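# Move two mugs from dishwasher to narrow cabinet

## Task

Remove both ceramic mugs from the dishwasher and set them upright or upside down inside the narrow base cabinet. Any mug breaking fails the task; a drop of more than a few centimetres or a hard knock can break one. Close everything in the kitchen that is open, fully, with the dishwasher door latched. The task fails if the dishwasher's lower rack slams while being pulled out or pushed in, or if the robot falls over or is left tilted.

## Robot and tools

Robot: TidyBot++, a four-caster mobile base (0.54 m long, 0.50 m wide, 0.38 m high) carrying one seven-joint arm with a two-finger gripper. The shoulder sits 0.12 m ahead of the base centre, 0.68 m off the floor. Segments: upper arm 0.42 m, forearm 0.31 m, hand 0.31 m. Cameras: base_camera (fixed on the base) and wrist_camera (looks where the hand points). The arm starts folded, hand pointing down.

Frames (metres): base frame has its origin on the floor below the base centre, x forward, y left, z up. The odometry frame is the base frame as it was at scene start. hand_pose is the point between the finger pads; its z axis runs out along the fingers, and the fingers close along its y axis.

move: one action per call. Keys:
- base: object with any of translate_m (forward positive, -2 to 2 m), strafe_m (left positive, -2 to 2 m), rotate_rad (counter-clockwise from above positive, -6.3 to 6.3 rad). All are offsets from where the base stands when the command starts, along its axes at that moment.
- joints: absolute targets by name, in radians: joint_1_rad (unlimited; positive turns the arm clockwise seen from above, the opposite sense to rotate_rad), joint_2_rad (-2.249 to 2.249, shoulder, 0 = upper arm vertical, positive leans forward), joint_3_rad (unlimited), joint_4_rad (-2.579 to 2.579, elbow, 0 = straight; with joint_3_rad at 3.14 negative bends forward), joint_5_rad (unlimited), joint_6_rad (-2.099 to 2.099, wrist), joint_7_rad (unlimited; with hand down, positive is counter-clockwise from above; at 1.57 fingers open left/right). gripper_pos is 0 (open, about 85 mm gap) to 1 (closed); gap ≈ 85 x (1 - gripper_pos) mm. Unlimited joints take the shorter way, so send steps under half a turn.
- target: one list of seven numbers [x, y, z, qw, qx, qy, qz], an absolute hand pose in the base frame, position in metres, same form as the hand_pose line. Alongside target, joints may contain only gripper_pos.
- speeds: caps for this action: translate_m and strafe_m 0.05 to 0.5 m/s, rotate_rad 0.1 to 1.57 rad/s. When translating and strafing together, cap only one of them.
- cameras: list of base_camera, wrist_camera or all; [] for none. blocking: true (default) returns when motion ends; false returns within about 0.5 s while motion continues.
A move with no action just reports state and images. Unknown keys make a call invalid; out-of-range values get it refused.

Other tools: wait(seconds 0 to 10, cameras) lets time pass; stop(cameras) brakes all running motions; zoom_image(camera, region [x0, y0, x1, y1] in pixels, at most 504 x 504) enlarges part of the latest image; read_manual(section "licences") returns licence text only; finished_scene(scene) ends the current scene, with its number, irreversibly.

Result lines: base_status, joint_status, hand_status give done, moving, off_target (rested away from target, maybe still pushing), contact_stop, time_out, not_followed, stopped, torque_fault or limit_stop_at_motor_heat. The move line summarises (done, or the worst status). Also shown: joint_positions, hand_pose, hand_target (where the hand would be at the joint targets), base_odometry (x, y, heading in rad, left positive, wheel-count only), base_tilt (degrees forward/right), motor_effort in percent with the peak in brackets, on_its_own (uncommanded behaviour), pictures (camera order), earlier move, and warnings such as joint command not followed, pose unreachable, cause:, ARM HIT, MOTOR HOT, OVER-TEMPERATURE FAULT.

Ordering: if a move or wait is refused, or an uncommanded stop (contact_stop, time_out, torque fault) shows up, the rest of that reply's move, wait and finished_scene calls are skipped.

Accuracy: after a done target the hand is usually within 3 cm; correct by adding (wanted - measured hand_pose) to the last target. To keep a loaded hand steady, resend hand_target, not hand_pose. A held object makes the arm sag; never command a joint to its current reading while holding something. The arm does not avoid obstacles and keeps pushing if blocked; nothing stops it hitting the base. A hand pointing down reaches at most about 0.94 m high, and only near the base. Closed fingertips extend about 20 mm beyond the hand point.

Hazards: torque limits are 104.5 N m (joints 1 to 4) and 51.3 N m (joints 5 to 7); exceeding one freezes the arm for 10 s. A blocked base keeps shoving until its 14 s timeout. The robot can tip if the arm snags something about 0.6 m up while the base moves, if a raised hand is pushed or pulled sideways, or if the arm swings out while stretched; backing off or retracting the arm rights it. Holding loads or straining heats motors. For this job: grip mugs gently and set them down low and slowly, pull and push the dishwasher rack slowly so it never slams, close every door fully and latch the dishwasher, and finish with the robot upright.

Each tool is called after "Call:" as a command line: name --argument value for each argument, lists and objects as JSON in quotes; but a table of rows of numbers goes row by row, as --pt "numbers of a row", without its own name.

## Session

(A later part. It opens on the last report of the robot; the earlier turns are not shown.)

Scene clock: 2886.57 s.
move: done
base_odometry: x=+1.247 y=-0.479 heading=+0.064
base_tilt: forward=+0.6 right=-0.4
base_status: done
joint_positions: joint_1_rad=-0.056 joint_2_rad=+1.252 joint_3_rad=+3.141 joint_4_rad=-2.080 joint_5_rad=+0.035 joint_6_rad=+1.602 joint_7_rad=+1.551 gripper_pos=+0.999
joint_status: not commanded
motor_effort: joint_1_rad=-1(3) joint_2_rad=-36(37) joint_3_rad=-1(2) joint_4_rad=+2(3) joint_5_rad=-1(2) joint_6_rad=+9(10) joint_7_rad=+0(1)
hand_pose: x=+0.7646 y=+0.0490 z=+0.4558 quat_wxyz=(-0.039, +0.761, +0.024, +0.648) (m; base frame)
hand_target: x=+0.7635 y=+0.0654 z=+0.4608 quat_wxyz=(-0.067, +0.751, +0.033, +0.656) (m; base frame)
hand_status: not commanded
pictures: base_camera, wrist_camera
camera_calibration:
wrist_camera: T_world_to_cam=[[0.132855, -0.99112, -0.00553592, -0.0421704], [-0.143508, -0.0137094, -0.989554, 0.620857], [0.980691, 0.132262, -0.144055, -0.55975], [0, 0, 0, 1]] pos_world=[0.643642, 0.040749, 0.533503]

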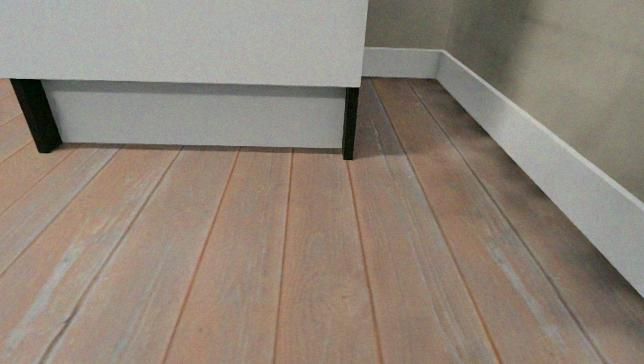

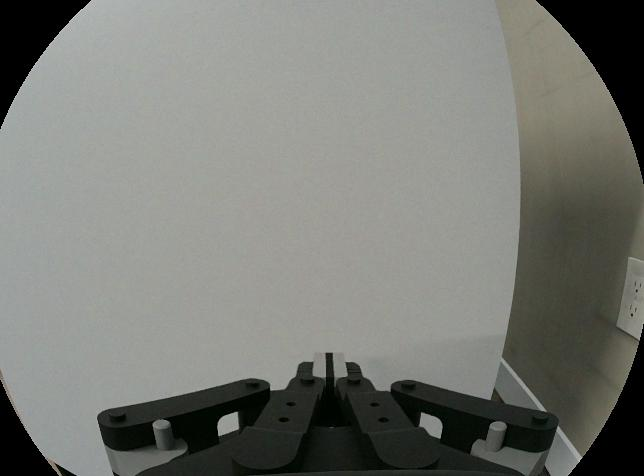

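Call:
move --base '{"translate_m": 0.03}' --speeds '{"translate_m": 0.06}' --cameras '[]'

Call:
move --base '{"translate_m": 0.02}' --speeds '{"translate_m": 0.06}' --cameras '["base_camera"]'

Scene clock: 2891.13 s.
move: done
base_odometry: x=+1.277 y=-0.477 heading=+0.064
base_tilt: forward=+0.6 right=-0.3
base_status: done
joint_positions: joint_1_rad=-0.056 joint_2_rad=+1.252 joint_3_rad=+3.141 joint_4_rad=-2.080 joint_5_rad=+0.035 joint_6_rad=+1.602 joint_7_rad=+1.551 gripper_pos=+0.999
joint_status: not commanded
motor_effort: joint_1_rad=-1(2) joint_2_rad=-36(37) joint_3_rad=-1(1) joint_4_rad=+2(4) joint_5_rad=+0(2) joint_6_rad=+9(9) joint_7_rad=+0(1)
hand_pose: x=+0.7646 y=+0.0490 z=+0.4559 quat_wxyz=(-0.039, +0.761, +0.024, +0.648) (m; base frame)
hand_target: x=+0.7635 y=+0.0654 z=+0.4608 quat_wxyz=(-0.067, +0.751, +0.033, +0.656) (m; base frame)
hand_status: not commanded
pictures: none
No camera images: "cameras" was empty.

Scene clock: 2891.97 s.
move: done
base_odometry: x=+1.297 y=-0.476 heading=+0.064
base_tilt: forward=+0.5 right=-0.4
base_status: done
joint_positions: joint_1_rad=-0.056 joint_2_rad=+1.252 joint_3_rad=+3.141 joint_4_rad=-2.080 joint_5_rad=+0.035 joint_6_rad=+1.602 joint_7_rad=+1.551 gripper_pos=+0.999
joint_status: not commanded
motor_effort: joint_1_rad=-1(2) joint_2_rad=-35(37) joint_3_rad=-1(1) joint_4_rad=+2(3) joint_5_rad=-1(2) joint_6_rad=+9(10) joint_7_rad=+0(0)
hand_pose: x=+0.7646 y=+0.0490 z=+0.4559 quat_wxyz=(-0.039, +0.761, +0.024, +0.648) (m; base frame)
hand_target: x=+0.7635 y=+0.0654 z=+0.4608 quat_wxyz=(-0.067, +0.751, +0.033, +0.656) (m; base frame)
hand_status: not commanded
pictures: base_camera

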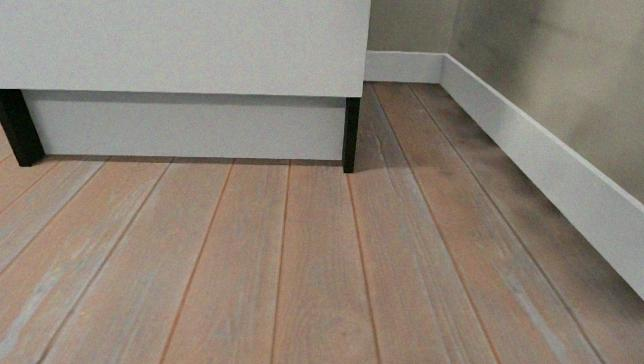

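Call:
move --base '{"translate_m": 0.02}' --speeds '{"translate_m": 0.06}' --cameras '[]'

Call:
move --base '{"translate_m": 0.02}' --speeds '{"translate_m": 0.06}' --cameras '[]'

Call:
move --base '{"translate_m": 0.02}' --speeds '{"translate_m": 0.06}'

Scene clock: 2897.43 s.
move: done
base_odometry: x=+1.317 y=-0.475 heading=+0.063
base_tilt: forward=+0.5 right=-0.4
base_status: done
joint_positions: joint_1_rad=-0.056 joint_2_rad=+1.253 joint_3_rad=+3.141 joint_4_rad=-2.121 joint_5_rad=+0.035 joint_6_rad=+1.604 joint_7_rad=+1.551 gripper_pos=+0.999
joint_status: not commanded
motor_effort: joint_1_rad=+0(2) joint_2_rad=-37(39) joint_3_rad=+0(2) joint_4_rad=+9(15) joint_5_rad=-1(4) joint_6_rad=+8(11) joint_7_rad=+0(0)
hand_pose: x=+0.7497 y=+0.0483 z=+0.4460 quat_wxyz=(-0.039, +0.773, +0.025, +0.632) (m; base frame)
hand_target: x=+0.7635 y=+0.0654 z=+0.4608 quat_wxyz=(-0.067, +0.751, +0.033, +0.656) (m; base frame)
hand_status: not commanded
pictures: none
No camera images: "cameras" was empty.

Scene clock: 2898.33 s.
move: done
base_odometry: x=+1.337 y=-0.474 heading=+0.063
base_tilt: forward=+0.5 right=-0.4
base_status: done
joint_positions: joint_1_rad=-0.057 joint_2_rad=+1.258 joint_3_rad=+3.141 joint_4_rad=-2.168 joint_5_rad=+0.036 joint_6_rad=+1.604 joint_7_rad=+1.551 gripper_pos=+0.999
joint_status: not commanded
motor_effort: joint_1_rad=+0(2) joint_2_rad=-37(40) joint_3_rad=+0(2) joint_4_rad=+17(22) joint_5_rad=-2(4) joint_6_rad=+8(11) joint_7_rad=+0(0)
hand_pose: x=+0.7309 y=+0.0476 z=+0.4324 quat_wxyz=(-0.038, +0.790, +0.025, +0.612) (m; base frame)
hand_target: x=+0.7635 y=+0.0654 z=+0.4608 quat_wxyz=(-0.067, +0.751, +0.033, +0.656) (m; base frame)
hand_status: not commanded
pictures: none
No camera images: "cameras" was empty.

Scene clock: 2899.20 s.
move: done
base_odometry: x=+1.356 y=-0.473 heading=+0.063
base_tilt: forward=+0.5 right=-0.3
base_status: done
joint_positions: joint_1_rad=-0.057 joint_2_rad=+1.275 joint_3_rad=+3.141 joint_4_rad=-2.205 joint_5_rad=+0.037 joint_6_rad=+1.604 joint_7_rad=+1.551 gripper_pos=+0.999
joint_status: not commanded
motor_effort: joint_1_rad=+0(2) joint_2_rad=-40(42) joint_3_rad=+0(2) joint_4_rad=+23(27) joint_5_rad=-2(5) joint_6_rad=+9(12) joint_7_rad=+0(0)
hand_pose: x=+0.7122 y=+0.0471 z=+0.4145 quat_wxyz=(-0.038, +0.806, +0.025, +0.590) (m; base frame)
hand_target: x=+0.7635 y=+0.0654 z=+0.4608 quat_wxyz=(-0.067, +0.751, +0.033, +0.656) (m; base frame)
hand_status: not commanded
pictures: base_camera, wrist_camera
camera_calibration:
wrist_camera: T_world_to_cam=[[0.133921, -0.990835, -0.0176668, -0.0330714], [-0.285571, -0.0215142, -0.958116, 0.660957], [0.948954, 0.133357, -0.285835, -0.432853], [0, 0, 0, 1]] pos_world=[0.603937, 0.0391755, 0.508965]

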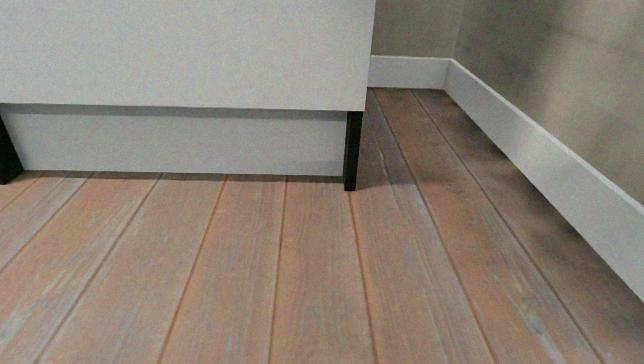

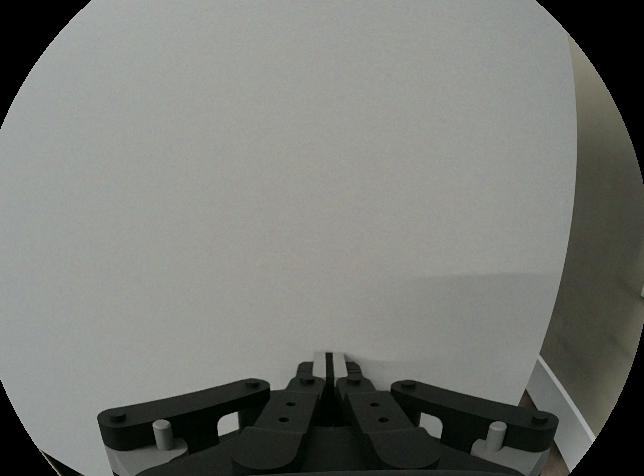

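Call:
move --base '{"translate_m": -0.08}' --speeds '{"translate_m": 0.1}' --cameras '[]'

Call:
move --base '{"translate_m": -0.42, "strafe_m": 0.6}' --speeds '{"translate_m": 0.4}'

Scene clock: 2921.73 s.
move: done
base_odometry: x=+1.276 y=-0.478 heading=+0.063
base_tilt: forward=+0.5 right=-0.3
base_status: done
joint_positions: joint_1_rad=-0.057 joint_2_rad=+1.257 joint_3_rad=+3.141 joint_4_rad=-2.083 joint_5_rad=+0.037 joint_6_rad=+1.606 joint_7_rad=+1.551 gripper_pos=+0.999
joint_status: not commanded
motor_effort: joint_1_rad=-1(2) joint_2_rad=-36(45) joint_3_rad=-1(2) joint_4_rad=+2(22) joint_5_rad=-2(3) joint_6_rad=+9(16) joint_7_rad=+0(1)
hand_pose: x=+0.7624 y=+0.0499 z=+0.4532 quat_wxyz=(-0.040, +0.762, +0.025, +0.646) (m; base frame)
hand_target: x=+0.7635 y=+0.0654 z=+0.4608 quat_wxyz=(-0.067, +0.751, +0.033, +0.656) (m; base frame)
hand_status: not commanded
pictures: none
No camera images: "cameras" was empty.

Scene clock: 2924.67 s.
move: done
base_odometry: x=+0.819 y=+0.094 heading=+0.063
base_tilt: forward=+0.6 right=-0.3
base_status: done
joint_positions: joint_1_rad=-0.056 joint_2_rad=+1.257 joint_3_rad=+3.141 joint_4_rad=-2.083 joint_5_rad=+0.037 joint_6_rad=+1.606 joint_7_rad=+1.551 gripper_pos=+0.999
joint_status: not commanded
motor_effort: joint_1_rad=-1(4) joint_2_rad=-35(37) joint_3_rad=-1(2) joint_4_rad=+2(3) joint_5_rad=-1(3) joint_6_rad=+9(10) joint_7_rad=+0(1)
hand_pose: x=+0.7625 y=+0.0496 z=+0.4532 quat_wxyz=(-0.040, +0.762, +0.025, +0.646) (m; base frame)
hand_target: x=+0.7635 y=+0.0654 z=+0.4608 quat_wxyz=(-0.067, +0.751, +0.033, +0.656) (m; base frame)
hand_status: not commanded
pictures: base_camera, wrist_camera
camera_calibration:
wrist_camera: T_world_to_cam=[[0.135055, -0.990816, -0.00668228, -0.0424592], [-0.147281, -0.0134053, -0.989004, 0.620635], [0.979831, 0.134554, -0.147738, -0.55592], [0, 0, 0, 1]] pos_world=[0.64185, 0.0410518, 0.531396]

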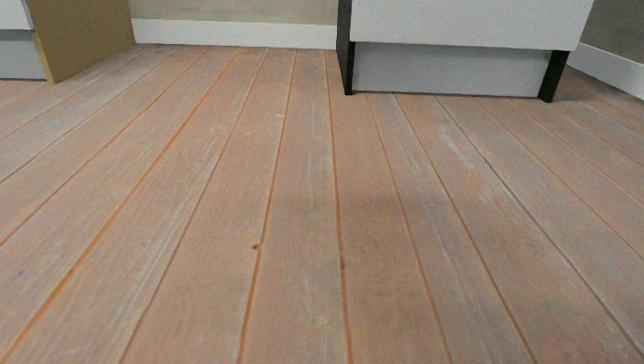

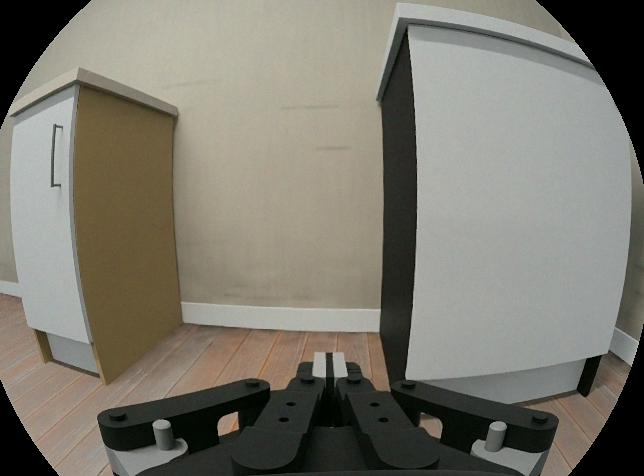

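Call:
move --base '{"rotate_rad": 1.578}' --speeds '{"rotate_rad": 0.8}' --joints '{"joint_1_rad": 0.0, "joint_2_rad": 0.16, "joint_3_rad": 3.1416, "joint_4_rad": -2.335, "joint_5_rad": 0.09, "joint_6_rad": 0.5, "joint_7_rad": 1.53, "gripper_pos": 1.0}'

Scene clock: 2932.03 s.
move: done
base_odometry: x=+0.819 y=+0.094 heading=+1.641
base_tilt: forward=+0.5 right=-0.3
base_status: done
joint_positions: joint_1_rad=-0.021 joint_2_rad=+0.173 joint_3_rad=+3.141 joint_4_rad=-2.321 joint_5_rad=+0.037 joint_6_rad=+0.556 joint_7_rad=+1.551 gripper_pos=+0.999
joint_status: all done
motor_effort: joint_1_rad=-1(6) joint_2_rad=-20(39) joint_3_rad=+0(3) joint_4_rad=+15(16) joint_5_rad=-2(3) joint_6_rad=+8(10) joint_7_rad=+0(1)
hand_pose: x=+0.6711 y=+0.0198 z=+0.7334 quat_wxyz=(-0.011, +0.824, +0.019, +0.566) (m; base frame)
hand_target: x=+0.6586 y=+0.0148 z=+0.7178 quat_wxyz=(-0.008, +0.840, +0.028, +0.542) (m; base frame)
hand_status: not commanded
pictures: base_camera, wrist_camera
camera_calibration:
wrist_camera: T_world_to_cam=[[0.0938797, -0.995468, 0.0151587, -0.0460345], [-0.344546, -0.0467707, -0.937604, 0.979176], [0.934064, 0.0827991, -0.347375, -0.242764], [0, 0, 0, 1]] pos_world=[0.568449, 0.0200715, 0.834447]

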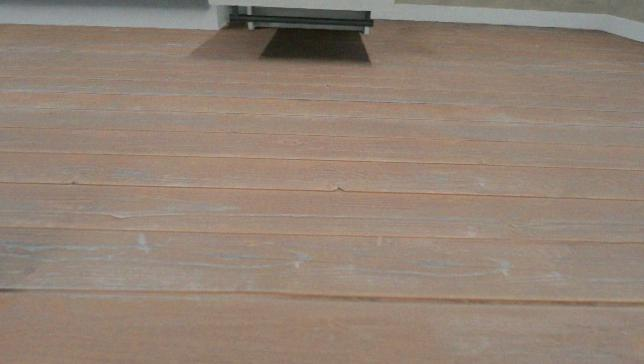

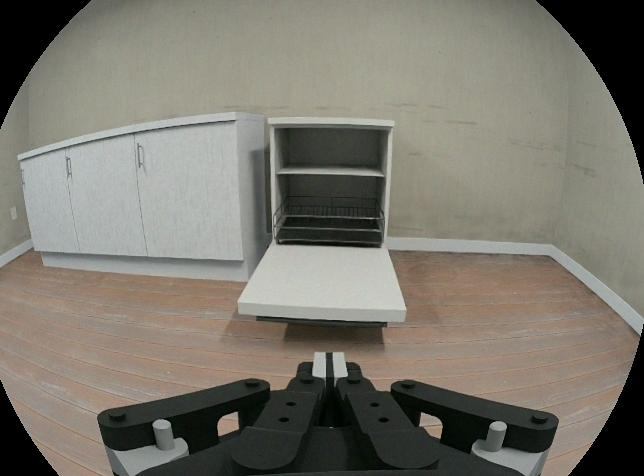

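Call:
zoom_image --camera "wrist_camera" --region '[220, 100, 430, 350]'

Call:
zoom_image --camera "base_camera" --region '[160, 0, 440, 80]'

Call:
zoom_image --camera "wrist_camera" --region '[0, 90, 280, 300]'

Scaled by 2.016.

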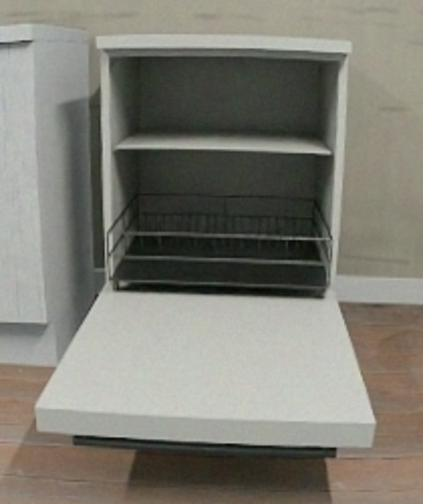

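Scaled by 1.800.

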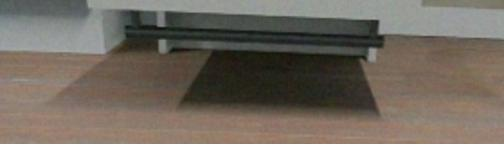

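Scaled by 1.800.

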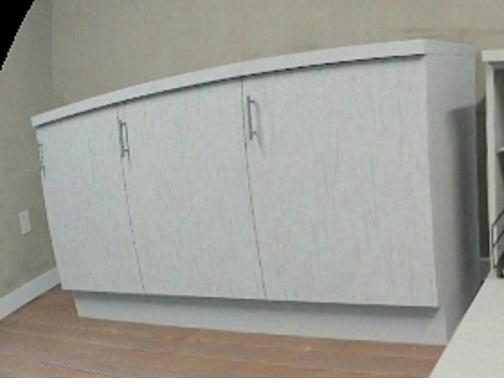

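Call:
move --base '{"translate_m": 1.0}' --speeds '{"translate_m": 0.4}'

Scene clock: 2972.13 s.
move: done
base_odometry: x=+0.749 y=+1.092 heading=+1.642
base_tilt: forward=+0.6 right=-0.3
base_status: done
joint_positions: joint_1_rad=-0.021 joint_2_rad=+0.169 joint_3_rad=+3.141 joint_4_rad=-2.327 joint_5_rad=+0.037 joint_6_rad=+0.552 joint_7_rad=+1.551 gripper_pos=+0.999
joint_status: not commanded
motor_effort: joint_1_rad=-1(1) joint_2_rad=-20(23) joint_3_rad=+0(0) joint_4_rad=+15(17) joint_5_rad=-1(3) joint_6_rad=+8(9) joint_7_rad=+0(1)
hand_pose: x=+0.6685 y=+0.0196 z=+0.7323 quat_wxyz=(-0.011, +0.826, +0.019, +0.564) (m; base frame)
hand_target: x=+0.6586 y=+0.0148 z=+0.7178 quat_wxyz=(-0.008, +0.840, +0.028, +0.542) (m; base frame)
hand_status: not commanded
pictures: base_camera, wrist_camera
camera_calibration:
wrist_camera: T_world_to_cam=[[0.0936951, -0.995489, 0.0149307, -0.0457334], [-0.34874, -0.0468625, -0.936047, 0.978953], [0.932524, 0.0824961, -0.351557, -0.236643], [0, 0, 0, 1]] pos_world=[0.56636, 0.0198712, 0.833835]

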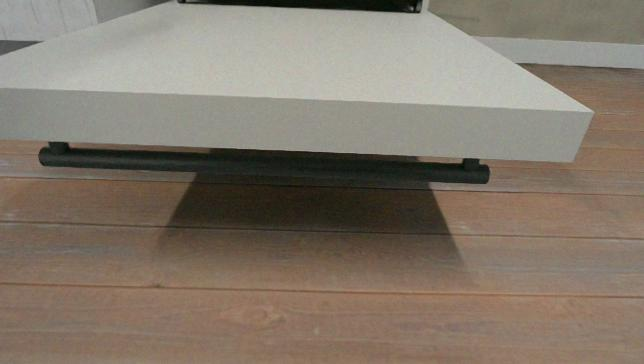

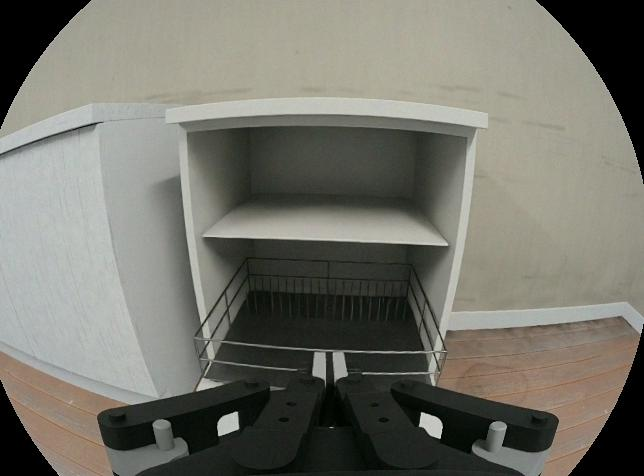

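Call:
move --joints '{"joint_1_rad": 0.0, "joint_2_rad": 0.862, "joint_3_rad": 3.1416, "joint_4_rad": -1.2268, "joint_5_rad": 0.09, "joint_6_rad": -0.18, "joint_7_rad": 1.53}' --cameras '[]'

Call:
move --joints '{"joint_1_rad": 0.0, "joint_2_rad": 1.325, "joint_3_rad": 3.1416, "joint_4_rad": -0.75, "joint_5_rad": 0.09, "joint_6_rad": -0.4, "joint_7_rad": 1.53}'

Scene clock: 3030.60 s.
move: done
base_odometry: x=+0.749 y=+1.092 heading=+1.642
base_tilt: forward=+0.5 right=-0.3
base_status: not commanded
joint_positions: joint_1_rad=-0.021 joint_2_rad=+0.832 joint_3_rad=+3.141 joint_4_rad=-1.253 joint_5_rad=+0.037 joint_6_rad=-0.123 joint_7_rad=+1.551 gripper_pos=+0.999
joint_status: all done
motor_effort: joint_1_rad=-1(2) joint_2_rad=-44(46) joint_3_rad=-1(1) joint_4_rad=+20(20) joint_5_rad=-1(3) joint_6_rad=+8(9) joint_7_rad=+0(1)
hand_pose: x=+0.9539 y=+0.0183 z=+0.6259 quat_wxyz=(+0.001, +0.893, +0.016, +0.450) (m; base frame)
hand_target: x=+0.9501 y=-0.0036 z=+0.6001 quat_wxyz=(+0.017, +0.906, +0.018, +0.423) (m; base frame)
hand_status: not commanded
pictures: none
No camera images: "cameras" was empty.

Scene clock: 3032.53 s.
move: done
base_odometry: x=+0.749 y=+1.092 heading=+1.642
base_tilt: forward=+0.6 right=-0.4
base_status: not commanded
joint_positions: joint_1_rad=-0.021 joint_2_rad=+1.308 joint_3_rad=+3.141 joint_4_rad=-0.774 joint_5_rad=+0.037 joint_6_rad=-0.344 joint_7_rad=+1.551 gripper_pos=+0.999
joint_status: all done
motor_effort: joint_1_rad=-1(2) joint_2_rad=-51(56) joint_3_rad=-1(2) joint_4_rad=+19(21) joint_5_rad=-1(3) joint_6_rad=+6(8) joint_7_rad=+0(2)
hand_pose: x=+1.0034 y=+0.0168 z=+0.4019 quat_wxyz=(+0.004, +0.937, +0.015, +0.350) (m; base frame)
hand_target: x=+0.9951 y=-0.0095 z=+0.3881 quat_wxyz=(+0.023, +0.944, +0.014, +0.327) (m; base frame)
hand_status: not commanded
pictures: base_camera, wrist_camera
camera_calibration:
wrist_camera: T_world_to_cam=[[0.0733994, -0.997288, 0.00541887, -0.050808], [-0.744152, -0.0583846, -0.665454, 1.07449], [0.663966, 0.0448115, -0.746419, -0.236088], [0, 0, 0, 1]] pos_world=[0.960066, 0.0226428, 0.539078]

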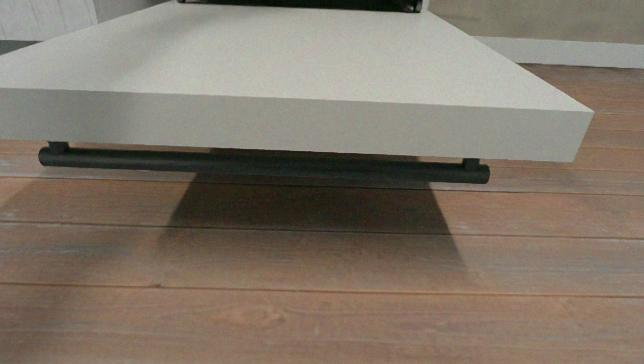

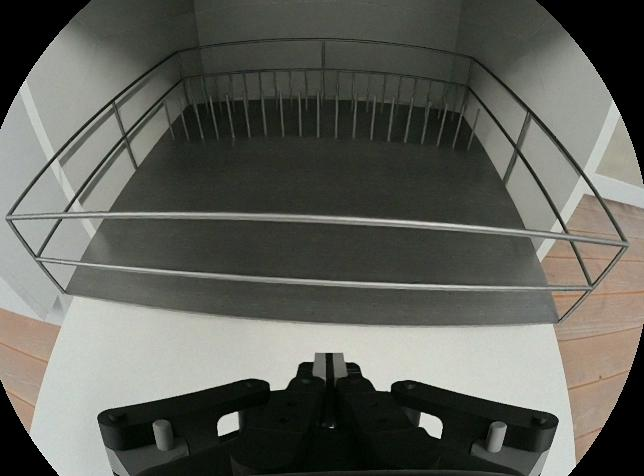

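Call:
move --joints '{"joint_4_rad": -0.72}' --base '{"translate_m": 0.07}' --speeds '{"translate_m": 0.08}'

Scene clock: 3059.40 s.
move: done
base_odometry: x=+0.744 y=+1.162 heading=+1.643
base_tilt: forward=+0.6 right=-0.3
base_status: done
joint_positions: joint_1_rad=-0.021 joint_2_rad=+1.312 joint_3_rad=+3.141 joint_4_rad=-0.740 joint_5_rad=+0.037 joint_6_rad=-0.365 joint_7_rad=+1.551 gripper_pos=+0.999
joint_status: all done
motor_effort: joint_1_rad=-1(2) joint_2_rad=-54(57) joint_3_rad=-1(1) joint_4_rad=+20(23) joint_5_rad=+0(2) joint_6_rad=+7(10) joint_7_rad=+0(0)
hand_pose: x=+1.0107 y=+0.0163 z=+0.4111 quat_wxyz=(+0.005, +0.935, +0.014, +0.355) (m; base frame)
hand_target: x=+1.0067 y=-0.0095 z=+0.4023 quat_wxyz=(+0.024, +0.939, +0.014, +0.341) (m; base frame)
hand_status: not commanded
pictures: base_camera, wrist_camera
camera_calibration:
wrist_camera: T_world_to_cam=[[0.0722202, -0.997369, 0.00634137, -0.0510623], [-0.737549, -0.0576844, -0.672825, 1.08238], [0.67142, 0.0439145, -0.739775, -0.244351], [0, 0, 0, 1]] pos_world=[0.96606, 0.0222391, 0.547812]

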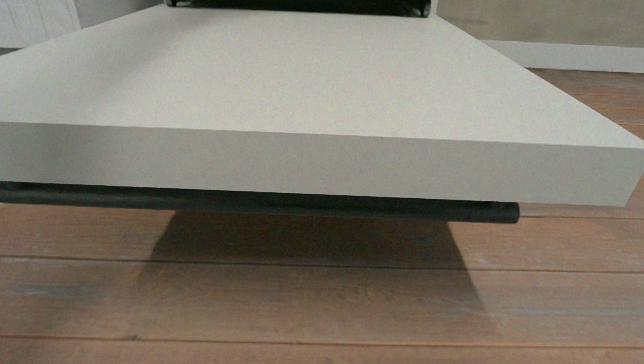

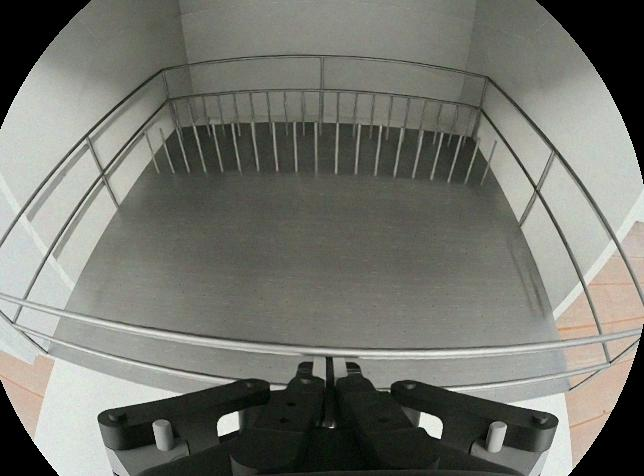

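Call:
zoom_image --camera "wrist_camera" --region '[250, 310, 420, 430]'

Scaled by 2.965.

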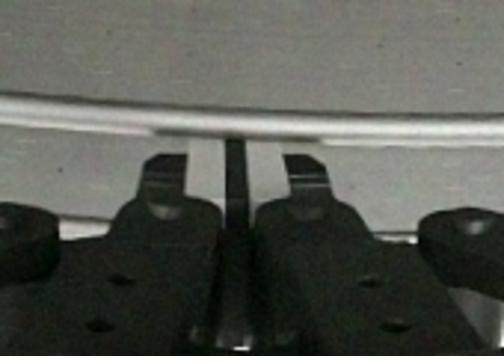

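Call:
move --base '{"translate_m": 0.04}' --speeds '{"translate_m": 0.05}'

Call:
zoom_image --camera "wrist_camera" --region '[250, 310, 420, 430]'

Scene clock: 3066.17 s.
move: done
base_odometry: x=+0.741 y=+1.201 heading=+1.644
base_tilt: forward=+0.6 right=-0.3
base_status: done
joint_positions: joint_1_rad=-0.020 joint_2_rad=+1.314 joint_3_rad=+3.141 joint_4_rad=-0.739 joint_5_rad=+0.037 joint_6_rad=-0.375 joint_7_rad=+1.551 gripper_pos=+0.999
joint_status: not commanded
motor_effort: joint_1_rad=-1(2) joint_2_rad=-53(56) joint_3_rad=+0(2) joint_4_rad=+20(23) joint_5_rad=-2(3) joint_6_rad=+7(10) joint_7_rad=+0(1)
hand_pose: x=+1.0081 y=+0.0150 z=+0.4073 quat_wxyz=(+0.005, +0.937, +0.013, +0.349) (m; base frame)
hand_target: x=+1.0067 y=-0.0095 z=+0.4023 quat_wxyz=(+0.024, +0.939, +0.014, +0.341) (m; base frame)
hand_status: not commanded
pictures: base_camera, wrist_camera
camera_calibration:
wrist_camera: T_world_to_cam=[[0.0706897, -0.997481, 0.00595037, -0.0503727], [-0.745383, -0.0567863, -0.664214, 1.08212], [0.662878, 0.0425178, -0.747519, -0.233554], [0, 0, 0, 1]] pos_world=[0.964971, 0.0211339, 0.544472]

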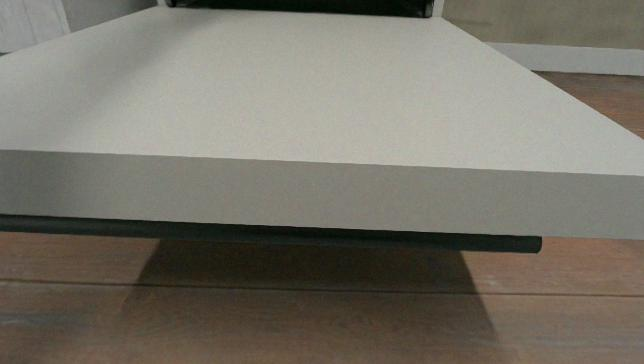

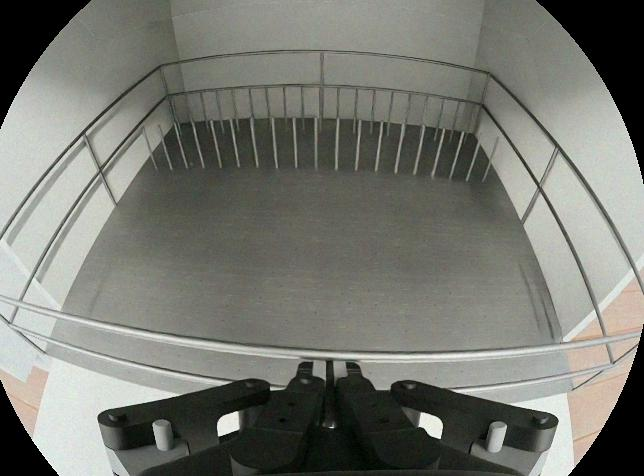

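Scaled by 2.965.

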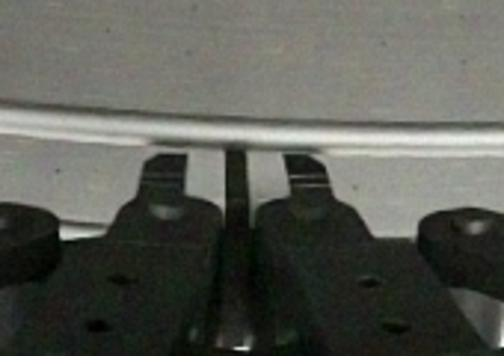

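Call:
move --base '{"translate_m": 0.04}' --speeds '{"translate_m": 0.05}'

Scene clock: 3070.40 s.
move: done
base_odometry: x=+0.738 y=+1.241 heading=+1.644
base_tilt: forward=+0.6 right=-0.4
base_status: done
joint_positions: joint_1_rad=-0.018 joint_2_rad=+1.316 joint_3_rad=+3.141 joint_4_rad=-0.739 joint_5_rad=+0.037 joint_6_rad=-0.381 joint_7_rad=+1.551 gripper_pos=+0.999
joint_status: not commanded
motor_effort: joint_1_rad=-1(2) joint_2_rad=-53(56) joint_3_rad=-1(1) joint_4_rad=+19(23) joint_5_rad=-2(2) joint_6_rad=+6(11) joint_7_rad=+0(1)
hand_pose: x=+1.0062 y=+0.0138 z=+0.4044 quat_wxyz=(+0.005, +0.938, +0.013, +0.346) (m; base frame)
hand_target: x=+1.0067 y=-0.0095 z=+0.4023 quat_wxyz=(+0.024, +0.939, +0.014, +0.341) (m; base frame)
hand_status: not commanded
pictures: base_camera, wrist_camera
camera_calibration:
wrist_camera: T_world_to_cam=[[0.0693344, -0.997578, 0.00563327, -0.0500228], [-0.750635, -0.0558888, -0.658349, 1.08165], [0.657069, 0.0414177, -0.752691, -0.226441], [0, 0, 0, 1]] pos_world=[0.964179, 0.0199292, 0.541944]

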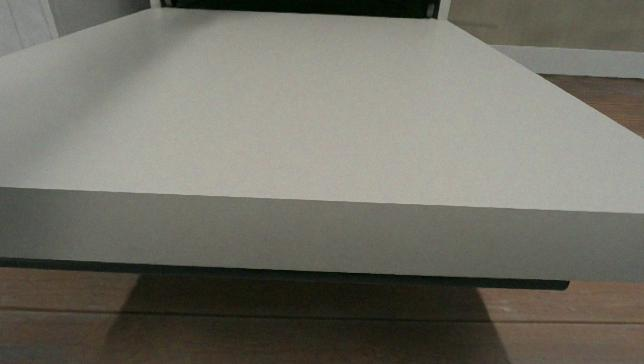

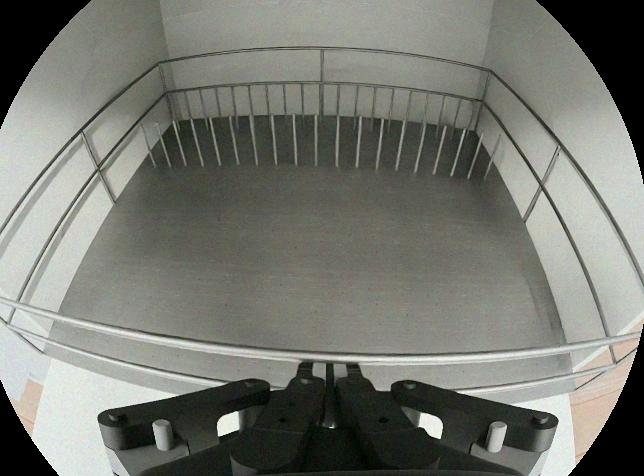

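Call:
move --base '{"translate_m": 0.03}' --speeds '{"translate_m": 0.05}' --cameras '["wrist_camera"]'

Call:
move --base '{"translate_m": 0.02}' --speeds '{"translate_m": 0.05}'

Scene clock: 3076.23 s.
move: done
base_odometry: x=+0.736 y=+1.271 heading=+1.645
base_tilt: forward=+0.6 right=-0.4
base_status: done
joint_positions: joint_1_rad=-0.017 joint_2_rad=+1.318 joint_3_rad=+3.141 joint_4_rad=-0.740 joint_5_rad=+0.037 joint_6_rad=-0.385 joint_7_rad=+1.551 gripper_pos=+0.999
joint_status: not commanded
motor_effort: joint_1_rad=-1(3) joint_2_rad=-53(56) joint_3_rad=-1(2) joint_4_rad=+19(23) joint_5_rad=-1(2) joint_6_rad=+6(10) joint_7_rad=+0(1)
hand_pose: x=+1.0045 y=+0.0128 z=+0.4019 quat_wxyz=(+0.006, +0.939, +0.012, +0.343) (m; base frame)
hand_target: x=+1.0067 y=-0.0095 z=+0.4023 quat_wxyz=(+0.024, +0.939, +0.014, +0.341) (m; base frame)
hand_status: not commanded
pictures: wrist_camera
camera_calibration:
wrist_camera: T_world_to_cam=[[0.0681752, -0.997659, 0.00536314, -0.049593], [-0.754761, -0.0550907, -0.653682, 1.08098], [0.652447, 0.040517, -0.75675, -0.220894], [0, 0, 0, 1]] pos_world=[0.963386, 0.0190251, 0.539722]

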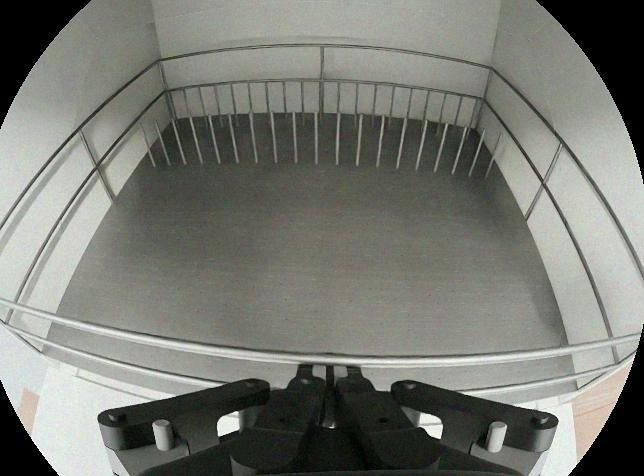

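Scene clock: 3077.13 s.
move: done
base_odometry: x=+0.734 y=+1.291 heading=+1.646
base_tilt: forward=+0.5 right=-0.3
base_status: done
joint_positions: joint_1_rad=-0.017 joint_2_rad=+1.319 joint_3_rad=+3.141 joint_4_rad=-0.740 joint_5_rad=+0.037 joint_6_rad=-0.387 joint_7_rad=+1.551 gripper_pos=+0.999
joint_status: not commanded
motor_effort: joint_1_rad=-1(3) joint_2_rad=-53(57) joint_3_rad=-1(2) joint_4_rad=+19(24) joint_5_rad=-2(2) joint_6_rad=+6(10) joint_7_rad=+0(1)
hand_pose: x=+1.0034 y=+0.0121 z=+0.4001 quat_wxyz=(+0.006, +0.940, +0.012, +0.341) (m; base frame)
hand_target: x=+1.0067 y=-0.0095 z=+0.4023 quat_wxyz=(+0.024, +0.939, +0.014, +0.341) (m; base frame)
hand_status: not commanded
pictures: base_camera, wrist_camera
camera_calibration:
wrist_camera: T_world_to_cam=[[0.0674279, -0.997711, 0.00519441, -0.0493337], [-0.757637, -0.0545892, -0.65039, 1.08043], [0.649184, 0.0399189, -0.759583, -0.217027], [0, 0, 0, 1]] pos_world=[0.96279, 0.0184225, 0.538107]

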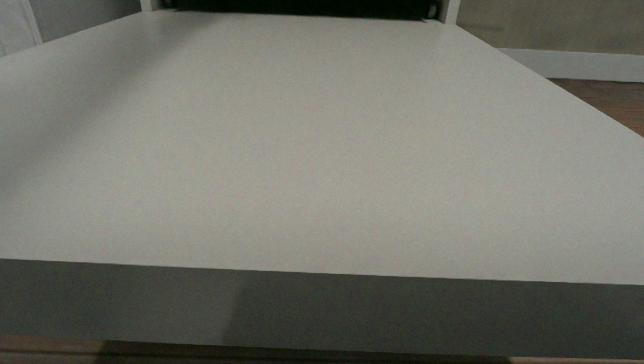

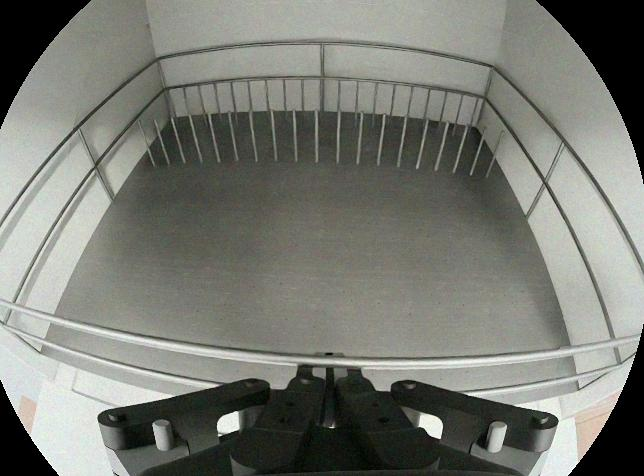

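Call:
move --base '{"translate_m": 0.02}' --speeds '{"translate_m": 0.05}'

Scene clock: 3082.33 s.
move: done
base_odometry: x=+0.733 y=+1.311 heading=+1.647
base_tilt: forward=+0.5 right=-0.3
base_status: done
joint_positions: joint_1_rad=-0.016 joint_2_rad=+1.316 joint_3_rad=+3.141 joint_4_rad=-0.752 joint_5_rad=+0.037 joint_6_rad=-0.416 joint_7_rad=+1.551 gripper_pos=+0.999
joint_status: not commanded
motor_effort: joint_1_rad=+0(2) joint_2_rad=-51(58) joint_3_rad=+0(2) joint_4_rad=+23(27) joint_5_rad=-2(2) joint_6_rad=+11(17) joint_7_rad=+0(1)
hand_pose: x=+0.9926 y=+0.0114 z=+0.3918 quat_wxyz=(+0.006, +0.946, +0.012, +0.323) (m; base frame)
hand_target: x=+1.0067 y=-0.0095 z=+0.4023 quat_wxyz=(+0.024, +0.939, +0.014, +0.341) (m; base frame)
hand_status: not commanded
pictures: base_camera, wrist_camera
camera_calibration:
wrist_camera: T_world_to_cam=[[0.0663637, -0.997788, 0.00386675, -0.0477056], [-0.781571, -0.0543912, -0.621441, 1.07928], [0.620277, 0.038219, -0.783451, -0.178337], [0, 0, 0, 1]] pos_world=[0.957316, 0.0179189, 0.531174]

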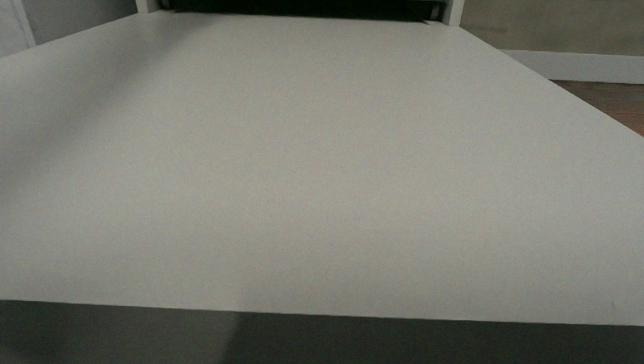

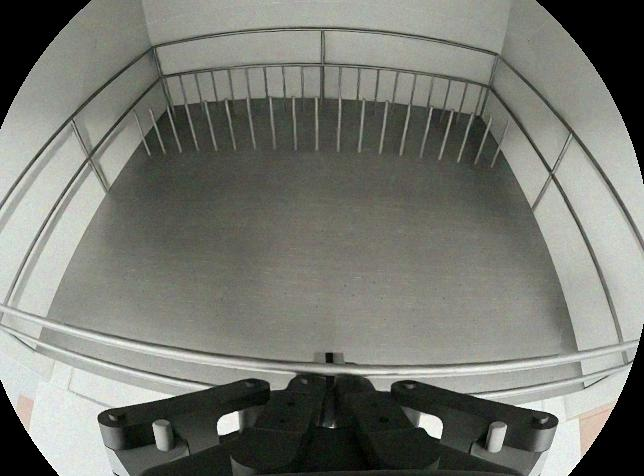

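Call:
move --base '{"translate_m": -0.024}' --speeds '{"translate_m": 0.05}'

Call:
zoom_image --camera "wrist_camera" --region '[250, 310, 420, 430]'

Scene clock: 3116.23 s.
move: done
base_odometry: x=+0.735 y=+1.287 heading=+1.646
base_tilt: forward=+0.6 right=-0.3
base_status: done
joint_positions: joint_1_rad=-0.016 joint_2_rad=+1.316 joint_3_rad=+3.141 joint_4_rad=-0.738 joint_5_rad=+0.037 joint_6_rad=-0.416 joint_7_rad=+1.551 gripper_pos=+0.999
joint_status: not commanded
motor_effort: joint_1_rad=-1(2) joint_2_rad=-52(54) joint_3_rad=-1(1) joint_4_rad=+18(22) joint_5_rad=-2(2) joint_6_rad=+6(11) joint_7_rad=+0(1)
hand_pose: x=+0.9982 y=+0.0114 z=+0.3984 quat_wxyz=(+0.006, +0.944, +0.012, +0.330) (m; base frame)
hand_target: x=+1.0067 y=-0.0095 z=+0.4023 quat_wxyz=(+0.024, +0.939, +0.014, +0.341) (m; base frame)
hand_status: not commanded
pictures: base_camera, wrist_camera
camera_calibration:
wrist_camera: T_world_to_cam=[[0.0662724, -0.997791, 0.00454836, -0.0483462], [-0.772474, -0.0541912, -0.63273, 1.08322], [0.631579, 0.0384191, -0.774359, -0.191491], [0, 0, 0, 1]] pos_world=[0.960907, 0.0178187, 0.537325]

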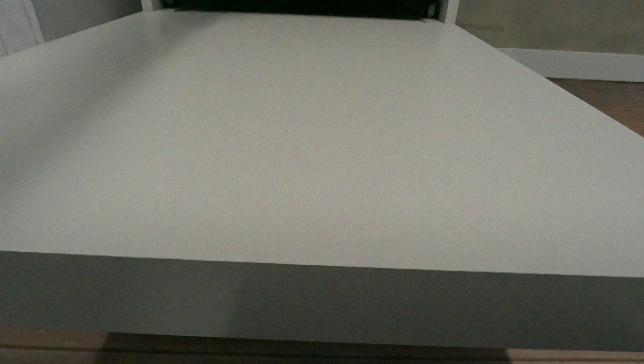

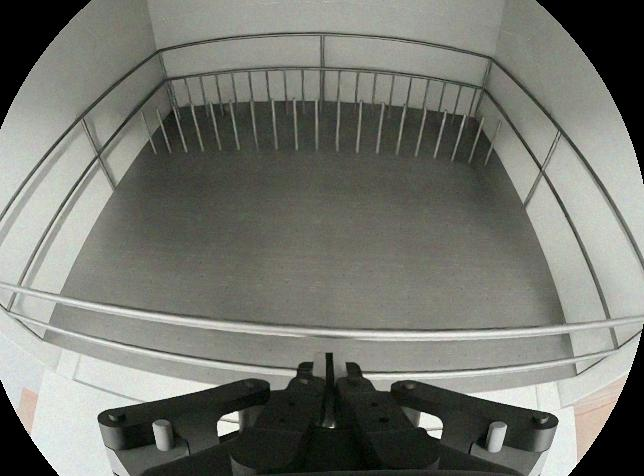

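Scaled by 2.965.

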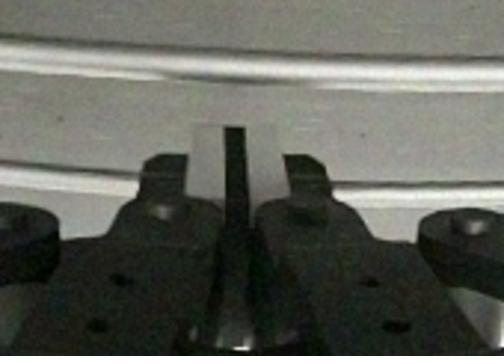

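Call:
move --joints '{"joint_2_rad": 1.283}' --cameras '["wrist_camera"]'

Call:
zoom_image --camera "wrist_camera" --region '[250, 310, 420, 430]'

Scene clock: 3119.23 s.
move: done
base_odometry: x=+0.735 y=+1.287 heading=+1.646
base_tilt: forward=+0.6 right=-0.4
base_status: not commanded
joint_positions: joint_1_rad=-0.016 joint_2_rad=+1.299 joint_3_rad=+3.141 joint_4_rad=-0.740 joint_5_rad=+0.037 joint_6_rad=-0.418 joint_7_rad=+1.551 gripper_pos=+0.999
joint_status: all done
motor_effort: joint_1_rad=-1(1) joint_2_rad=-55(58) joint_3_rad=+0(1) joint_4_rad=+21(25) joint_5_rad=-1(2) joint_6_rad=+9(10) joint_7_rad=+0(1)
hand_pose: x=+1.0018 y=+0.0114 z=+0.4120 quat_wxyz=(+0.006, +0.942, +0.012, +0.336) (m; base frame)
hand_target: x=+1.0177 y=-0.0095 z=+0.4398 quat_wxyz=(+0.024, +0.932, +0.013, +0.361) (m; base frame)
hand_status: not commanded
pictures: wrist_camera
camera_calibration:
wrist_camera: T_world_to_cam=[[0.0661159, -0.997798, 0.00522809, -0.0486417], [-0.76396, -0.0539904, -0.643, 1.09024], [0.641867, 0.0385185, -0.765848, -0.197049], [0, 0, 0, 1]] pos_world=[0.962599, 0.0179182, 0.550372]

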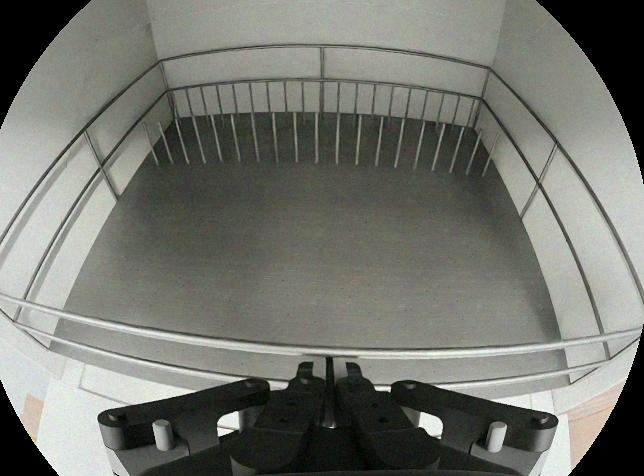

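Scaled by 2.965.

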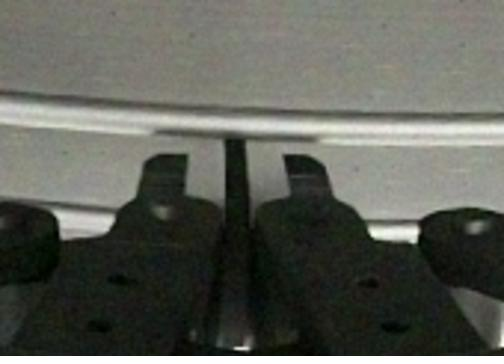

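Call:
move --base '{"translate_m": -0.03}' --speeds '{"translate_m": 0.06}'

Call:
zoom_image --camera "wrist_camera" --region '[250, 290, 420, 430]'

Scene clock: 3123.97 s.
move: done
base_odometry: x=+0.737 y=+1.257 heading=+1.645
base_tilt: forward=+0.6 right=-0.3
base_status: done
joint_positions: joint_1_rad=-0.016 joint_2_rad=+1.281 joint_3_rad=+3.141 joint_4_rad=-0.736 joint_5_rad=+0.037 joint_6_rad=-0.418 joint_7_rad=+1.551 gripper_pos=+0.999
joint_status: not commanded
motor_effort: joint_1_rad=-1(1) joint_2_rad=-52(55) joint_3_rad=-1(1) joint_4_rad=+19(20) joint_5_rad=-2(2) joint_6_rad=+7(8) joint_7_rad=+0(1)
hand_pose: x=+1.0078 y=+0.0115 z=+0.4293 quat_wxyz=(+0.006, +0.938, +0.011, +0.346) (m; base frame)
hand_target: x=+1.0177 y=-0.0095 z=+0.4398 quat_wxyz=(+0.024, +0.932, +0.013, +0.361) (m; base frame)
hand_status: not commanded
pictures: base_camera, wrist_camera
camera_calibration:
wrist_camera: T_world_to_cam=[[0.065971, -0.997801, 0.00634717, -0.0494264], [-0.750154, -0.0537899, -0.659072, 1.09897], [0.657964, 0.0387183, -0.752053, -0.20978], [0, 0, 0, 1]] pos_world=[0.965684, 0.0179179, 0.566847]

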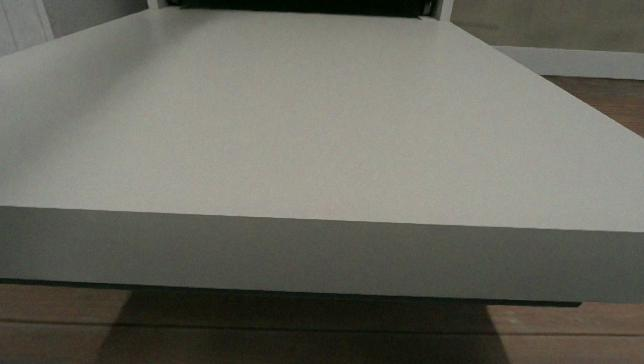

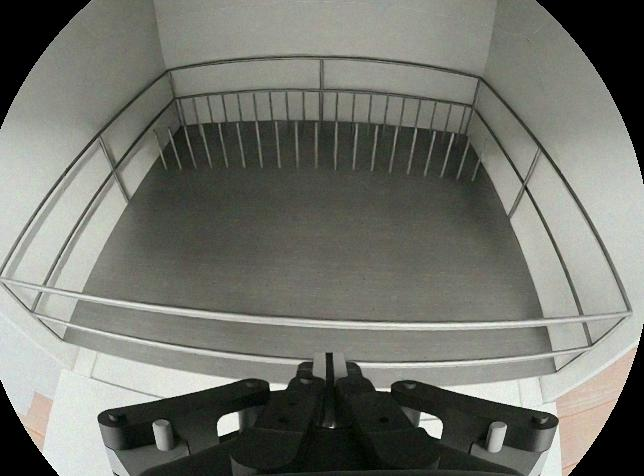

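Scaled by 2.965.

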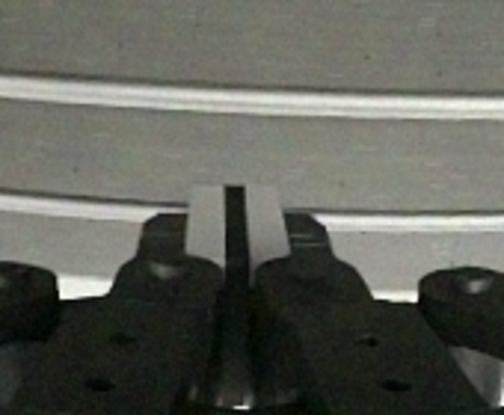

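Call:
move --base '{"translate_m": -0.68}' --speeds '{"translate_m": 0.35}' --joints '{"joint_1_rad": 0.0, "joint_2_rad": 1.2, "joint_3_rad": 3.1416, "joint_4_rad": -0.707, "joint_5_rad": 0.09, "joint_6_rad": 1.22, "joint_7_rad": 1.53}'

Scene clock: 3236.50 s.
move: done
base_odometry: x=+0.787 y=+0.579 heading=+1.646
base_tilt: forward=+0.5 right=-0.2
base_status: done
joint_positions: joint_1_rad=-0.012 joint_2_rad=+1.190 joint_3_rad=+3.141 joint_4_rad=-0.724 joint_5_rad=+0.037 joint_6_rad=+1.164 joint_7_rad=+1.551 gripper_pos=+0.999
joint_status: all done
motor_effort: joint_1_rad=-1(5) joint_2_rad=-52(65) joint_3_rad=-1(2) joint_4_rad=+20(29) joint_5_rad=-1(3) joint_6_rad=+7(23) joint_7_rad=+0(1)
hand_pose: x=+1.0177 y=+0.0230 z=+0.9596 quat_wxyz=(-0.015, +0.367, +0.017, +0.930) (m; base frame)
hand_target: x=+1.0050 y=+0.0276 z=+0.9701 quat_wxyz=(-0.019, +0.337, +0.038, +0.940) (m; base frame)
hand_status: not commanded
pictures: base_camera, wrist_camera
camera_calibration:
wrist_camera: T_world_to_cam=[[0.0472013, -0.996416, 0.0701998, -0.0841557], [0.741189, -0.0121756, -0.671186, -0.0506057], [0.669635, 0.0837122, 0.737958, -1.26068], [0, 0, 0, 1]] pos_world=[0.885676, 0.021064, 0.90227]

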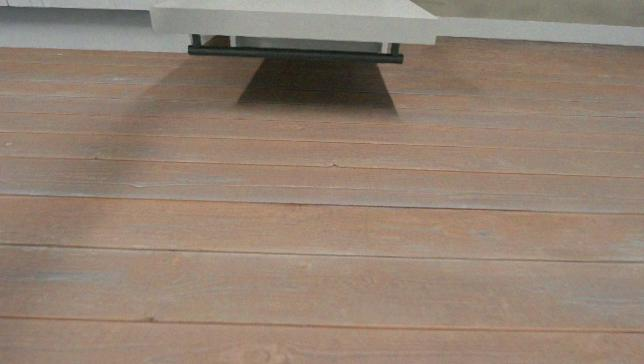

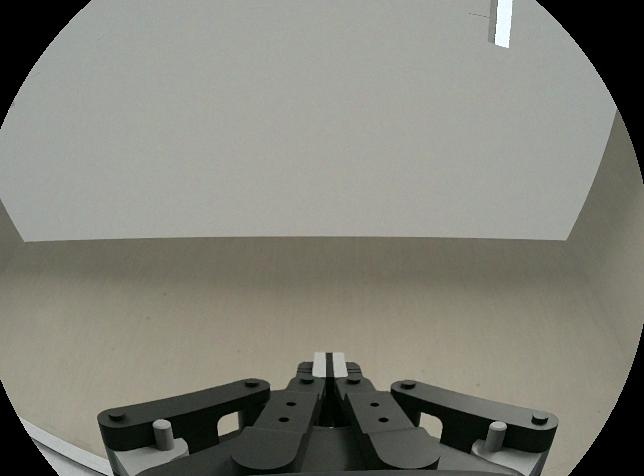

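Call:
move --joints '{"joint_2_rad": 2.0, "joint_4_rad": -0.70, "joint_6_rad": 1.28}'

Scene clock: 3248.83 s.
move: done
base_odometry: x=+0.787 y=+0.579 heading=+1.646
base_tilt: forward=+0.5 right=-0.3
base_status: not commanded
joint_positions: joint_1_rad=-0.012 joint_2_rad=+1.975 joint_3_rad=+3.141 joint_4_rad=-0.716 joint_5_rad=+0.037 joint_6_rad=+1.220 joint_7_rad=+1.551 gripper_pos=+0.999
joint_status: all done
motor_effort: joint_1_rad=-1(1) joint_2_rad=-45(56) joint_3_rad=-1(1) joint_4_rad=+13(20) joint_5_rad=-2(2) joint_6_rad=+9(11) joint_7_rad=+0(1)
hand_pose: x=+0.9522 y=+0.0224 z=+0.2645 quat_wxyz=(-0.019, +0.671, +0.014, +0.741) (m; base frame)
hand_target: x=+0.9426 y=+0.0281 z=+0.2687 quat_wxyz=(-0.034, +0.652, +0.028, +0.757) (m; base frame)
hand_status: not commanded
pictures: base_camera, wrist_camera
camera_calibration:
wrist_camera: T_world_to_cam=[[0.0857778, -0.995922, 0.0279445, -0.0584281], [0.114826, -0.0179789, -0.993223, 0.21311], [0.989675, 0.0884053, 0.112816, -0.84326], [0, 0, 0, 1]] pos_world=[0.815095, 0.0201903, 0.308432]

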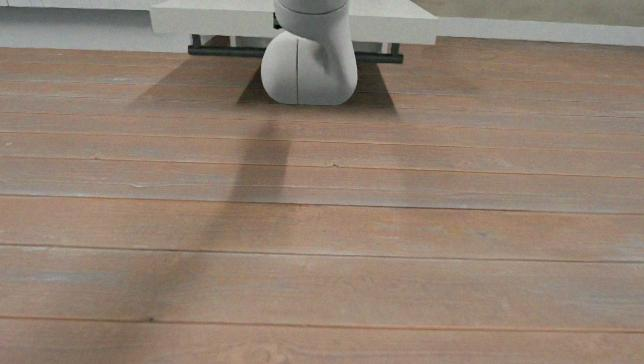

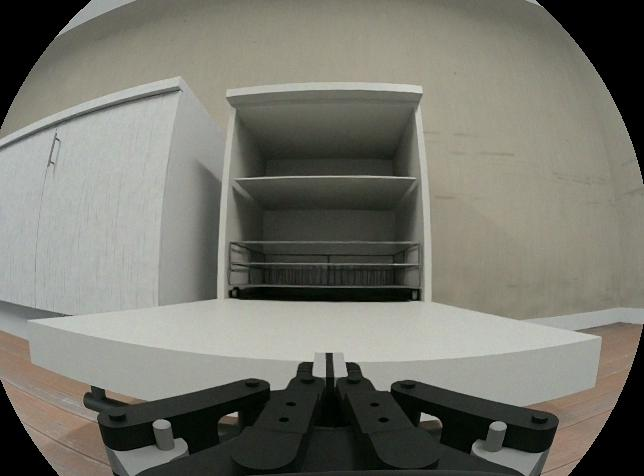

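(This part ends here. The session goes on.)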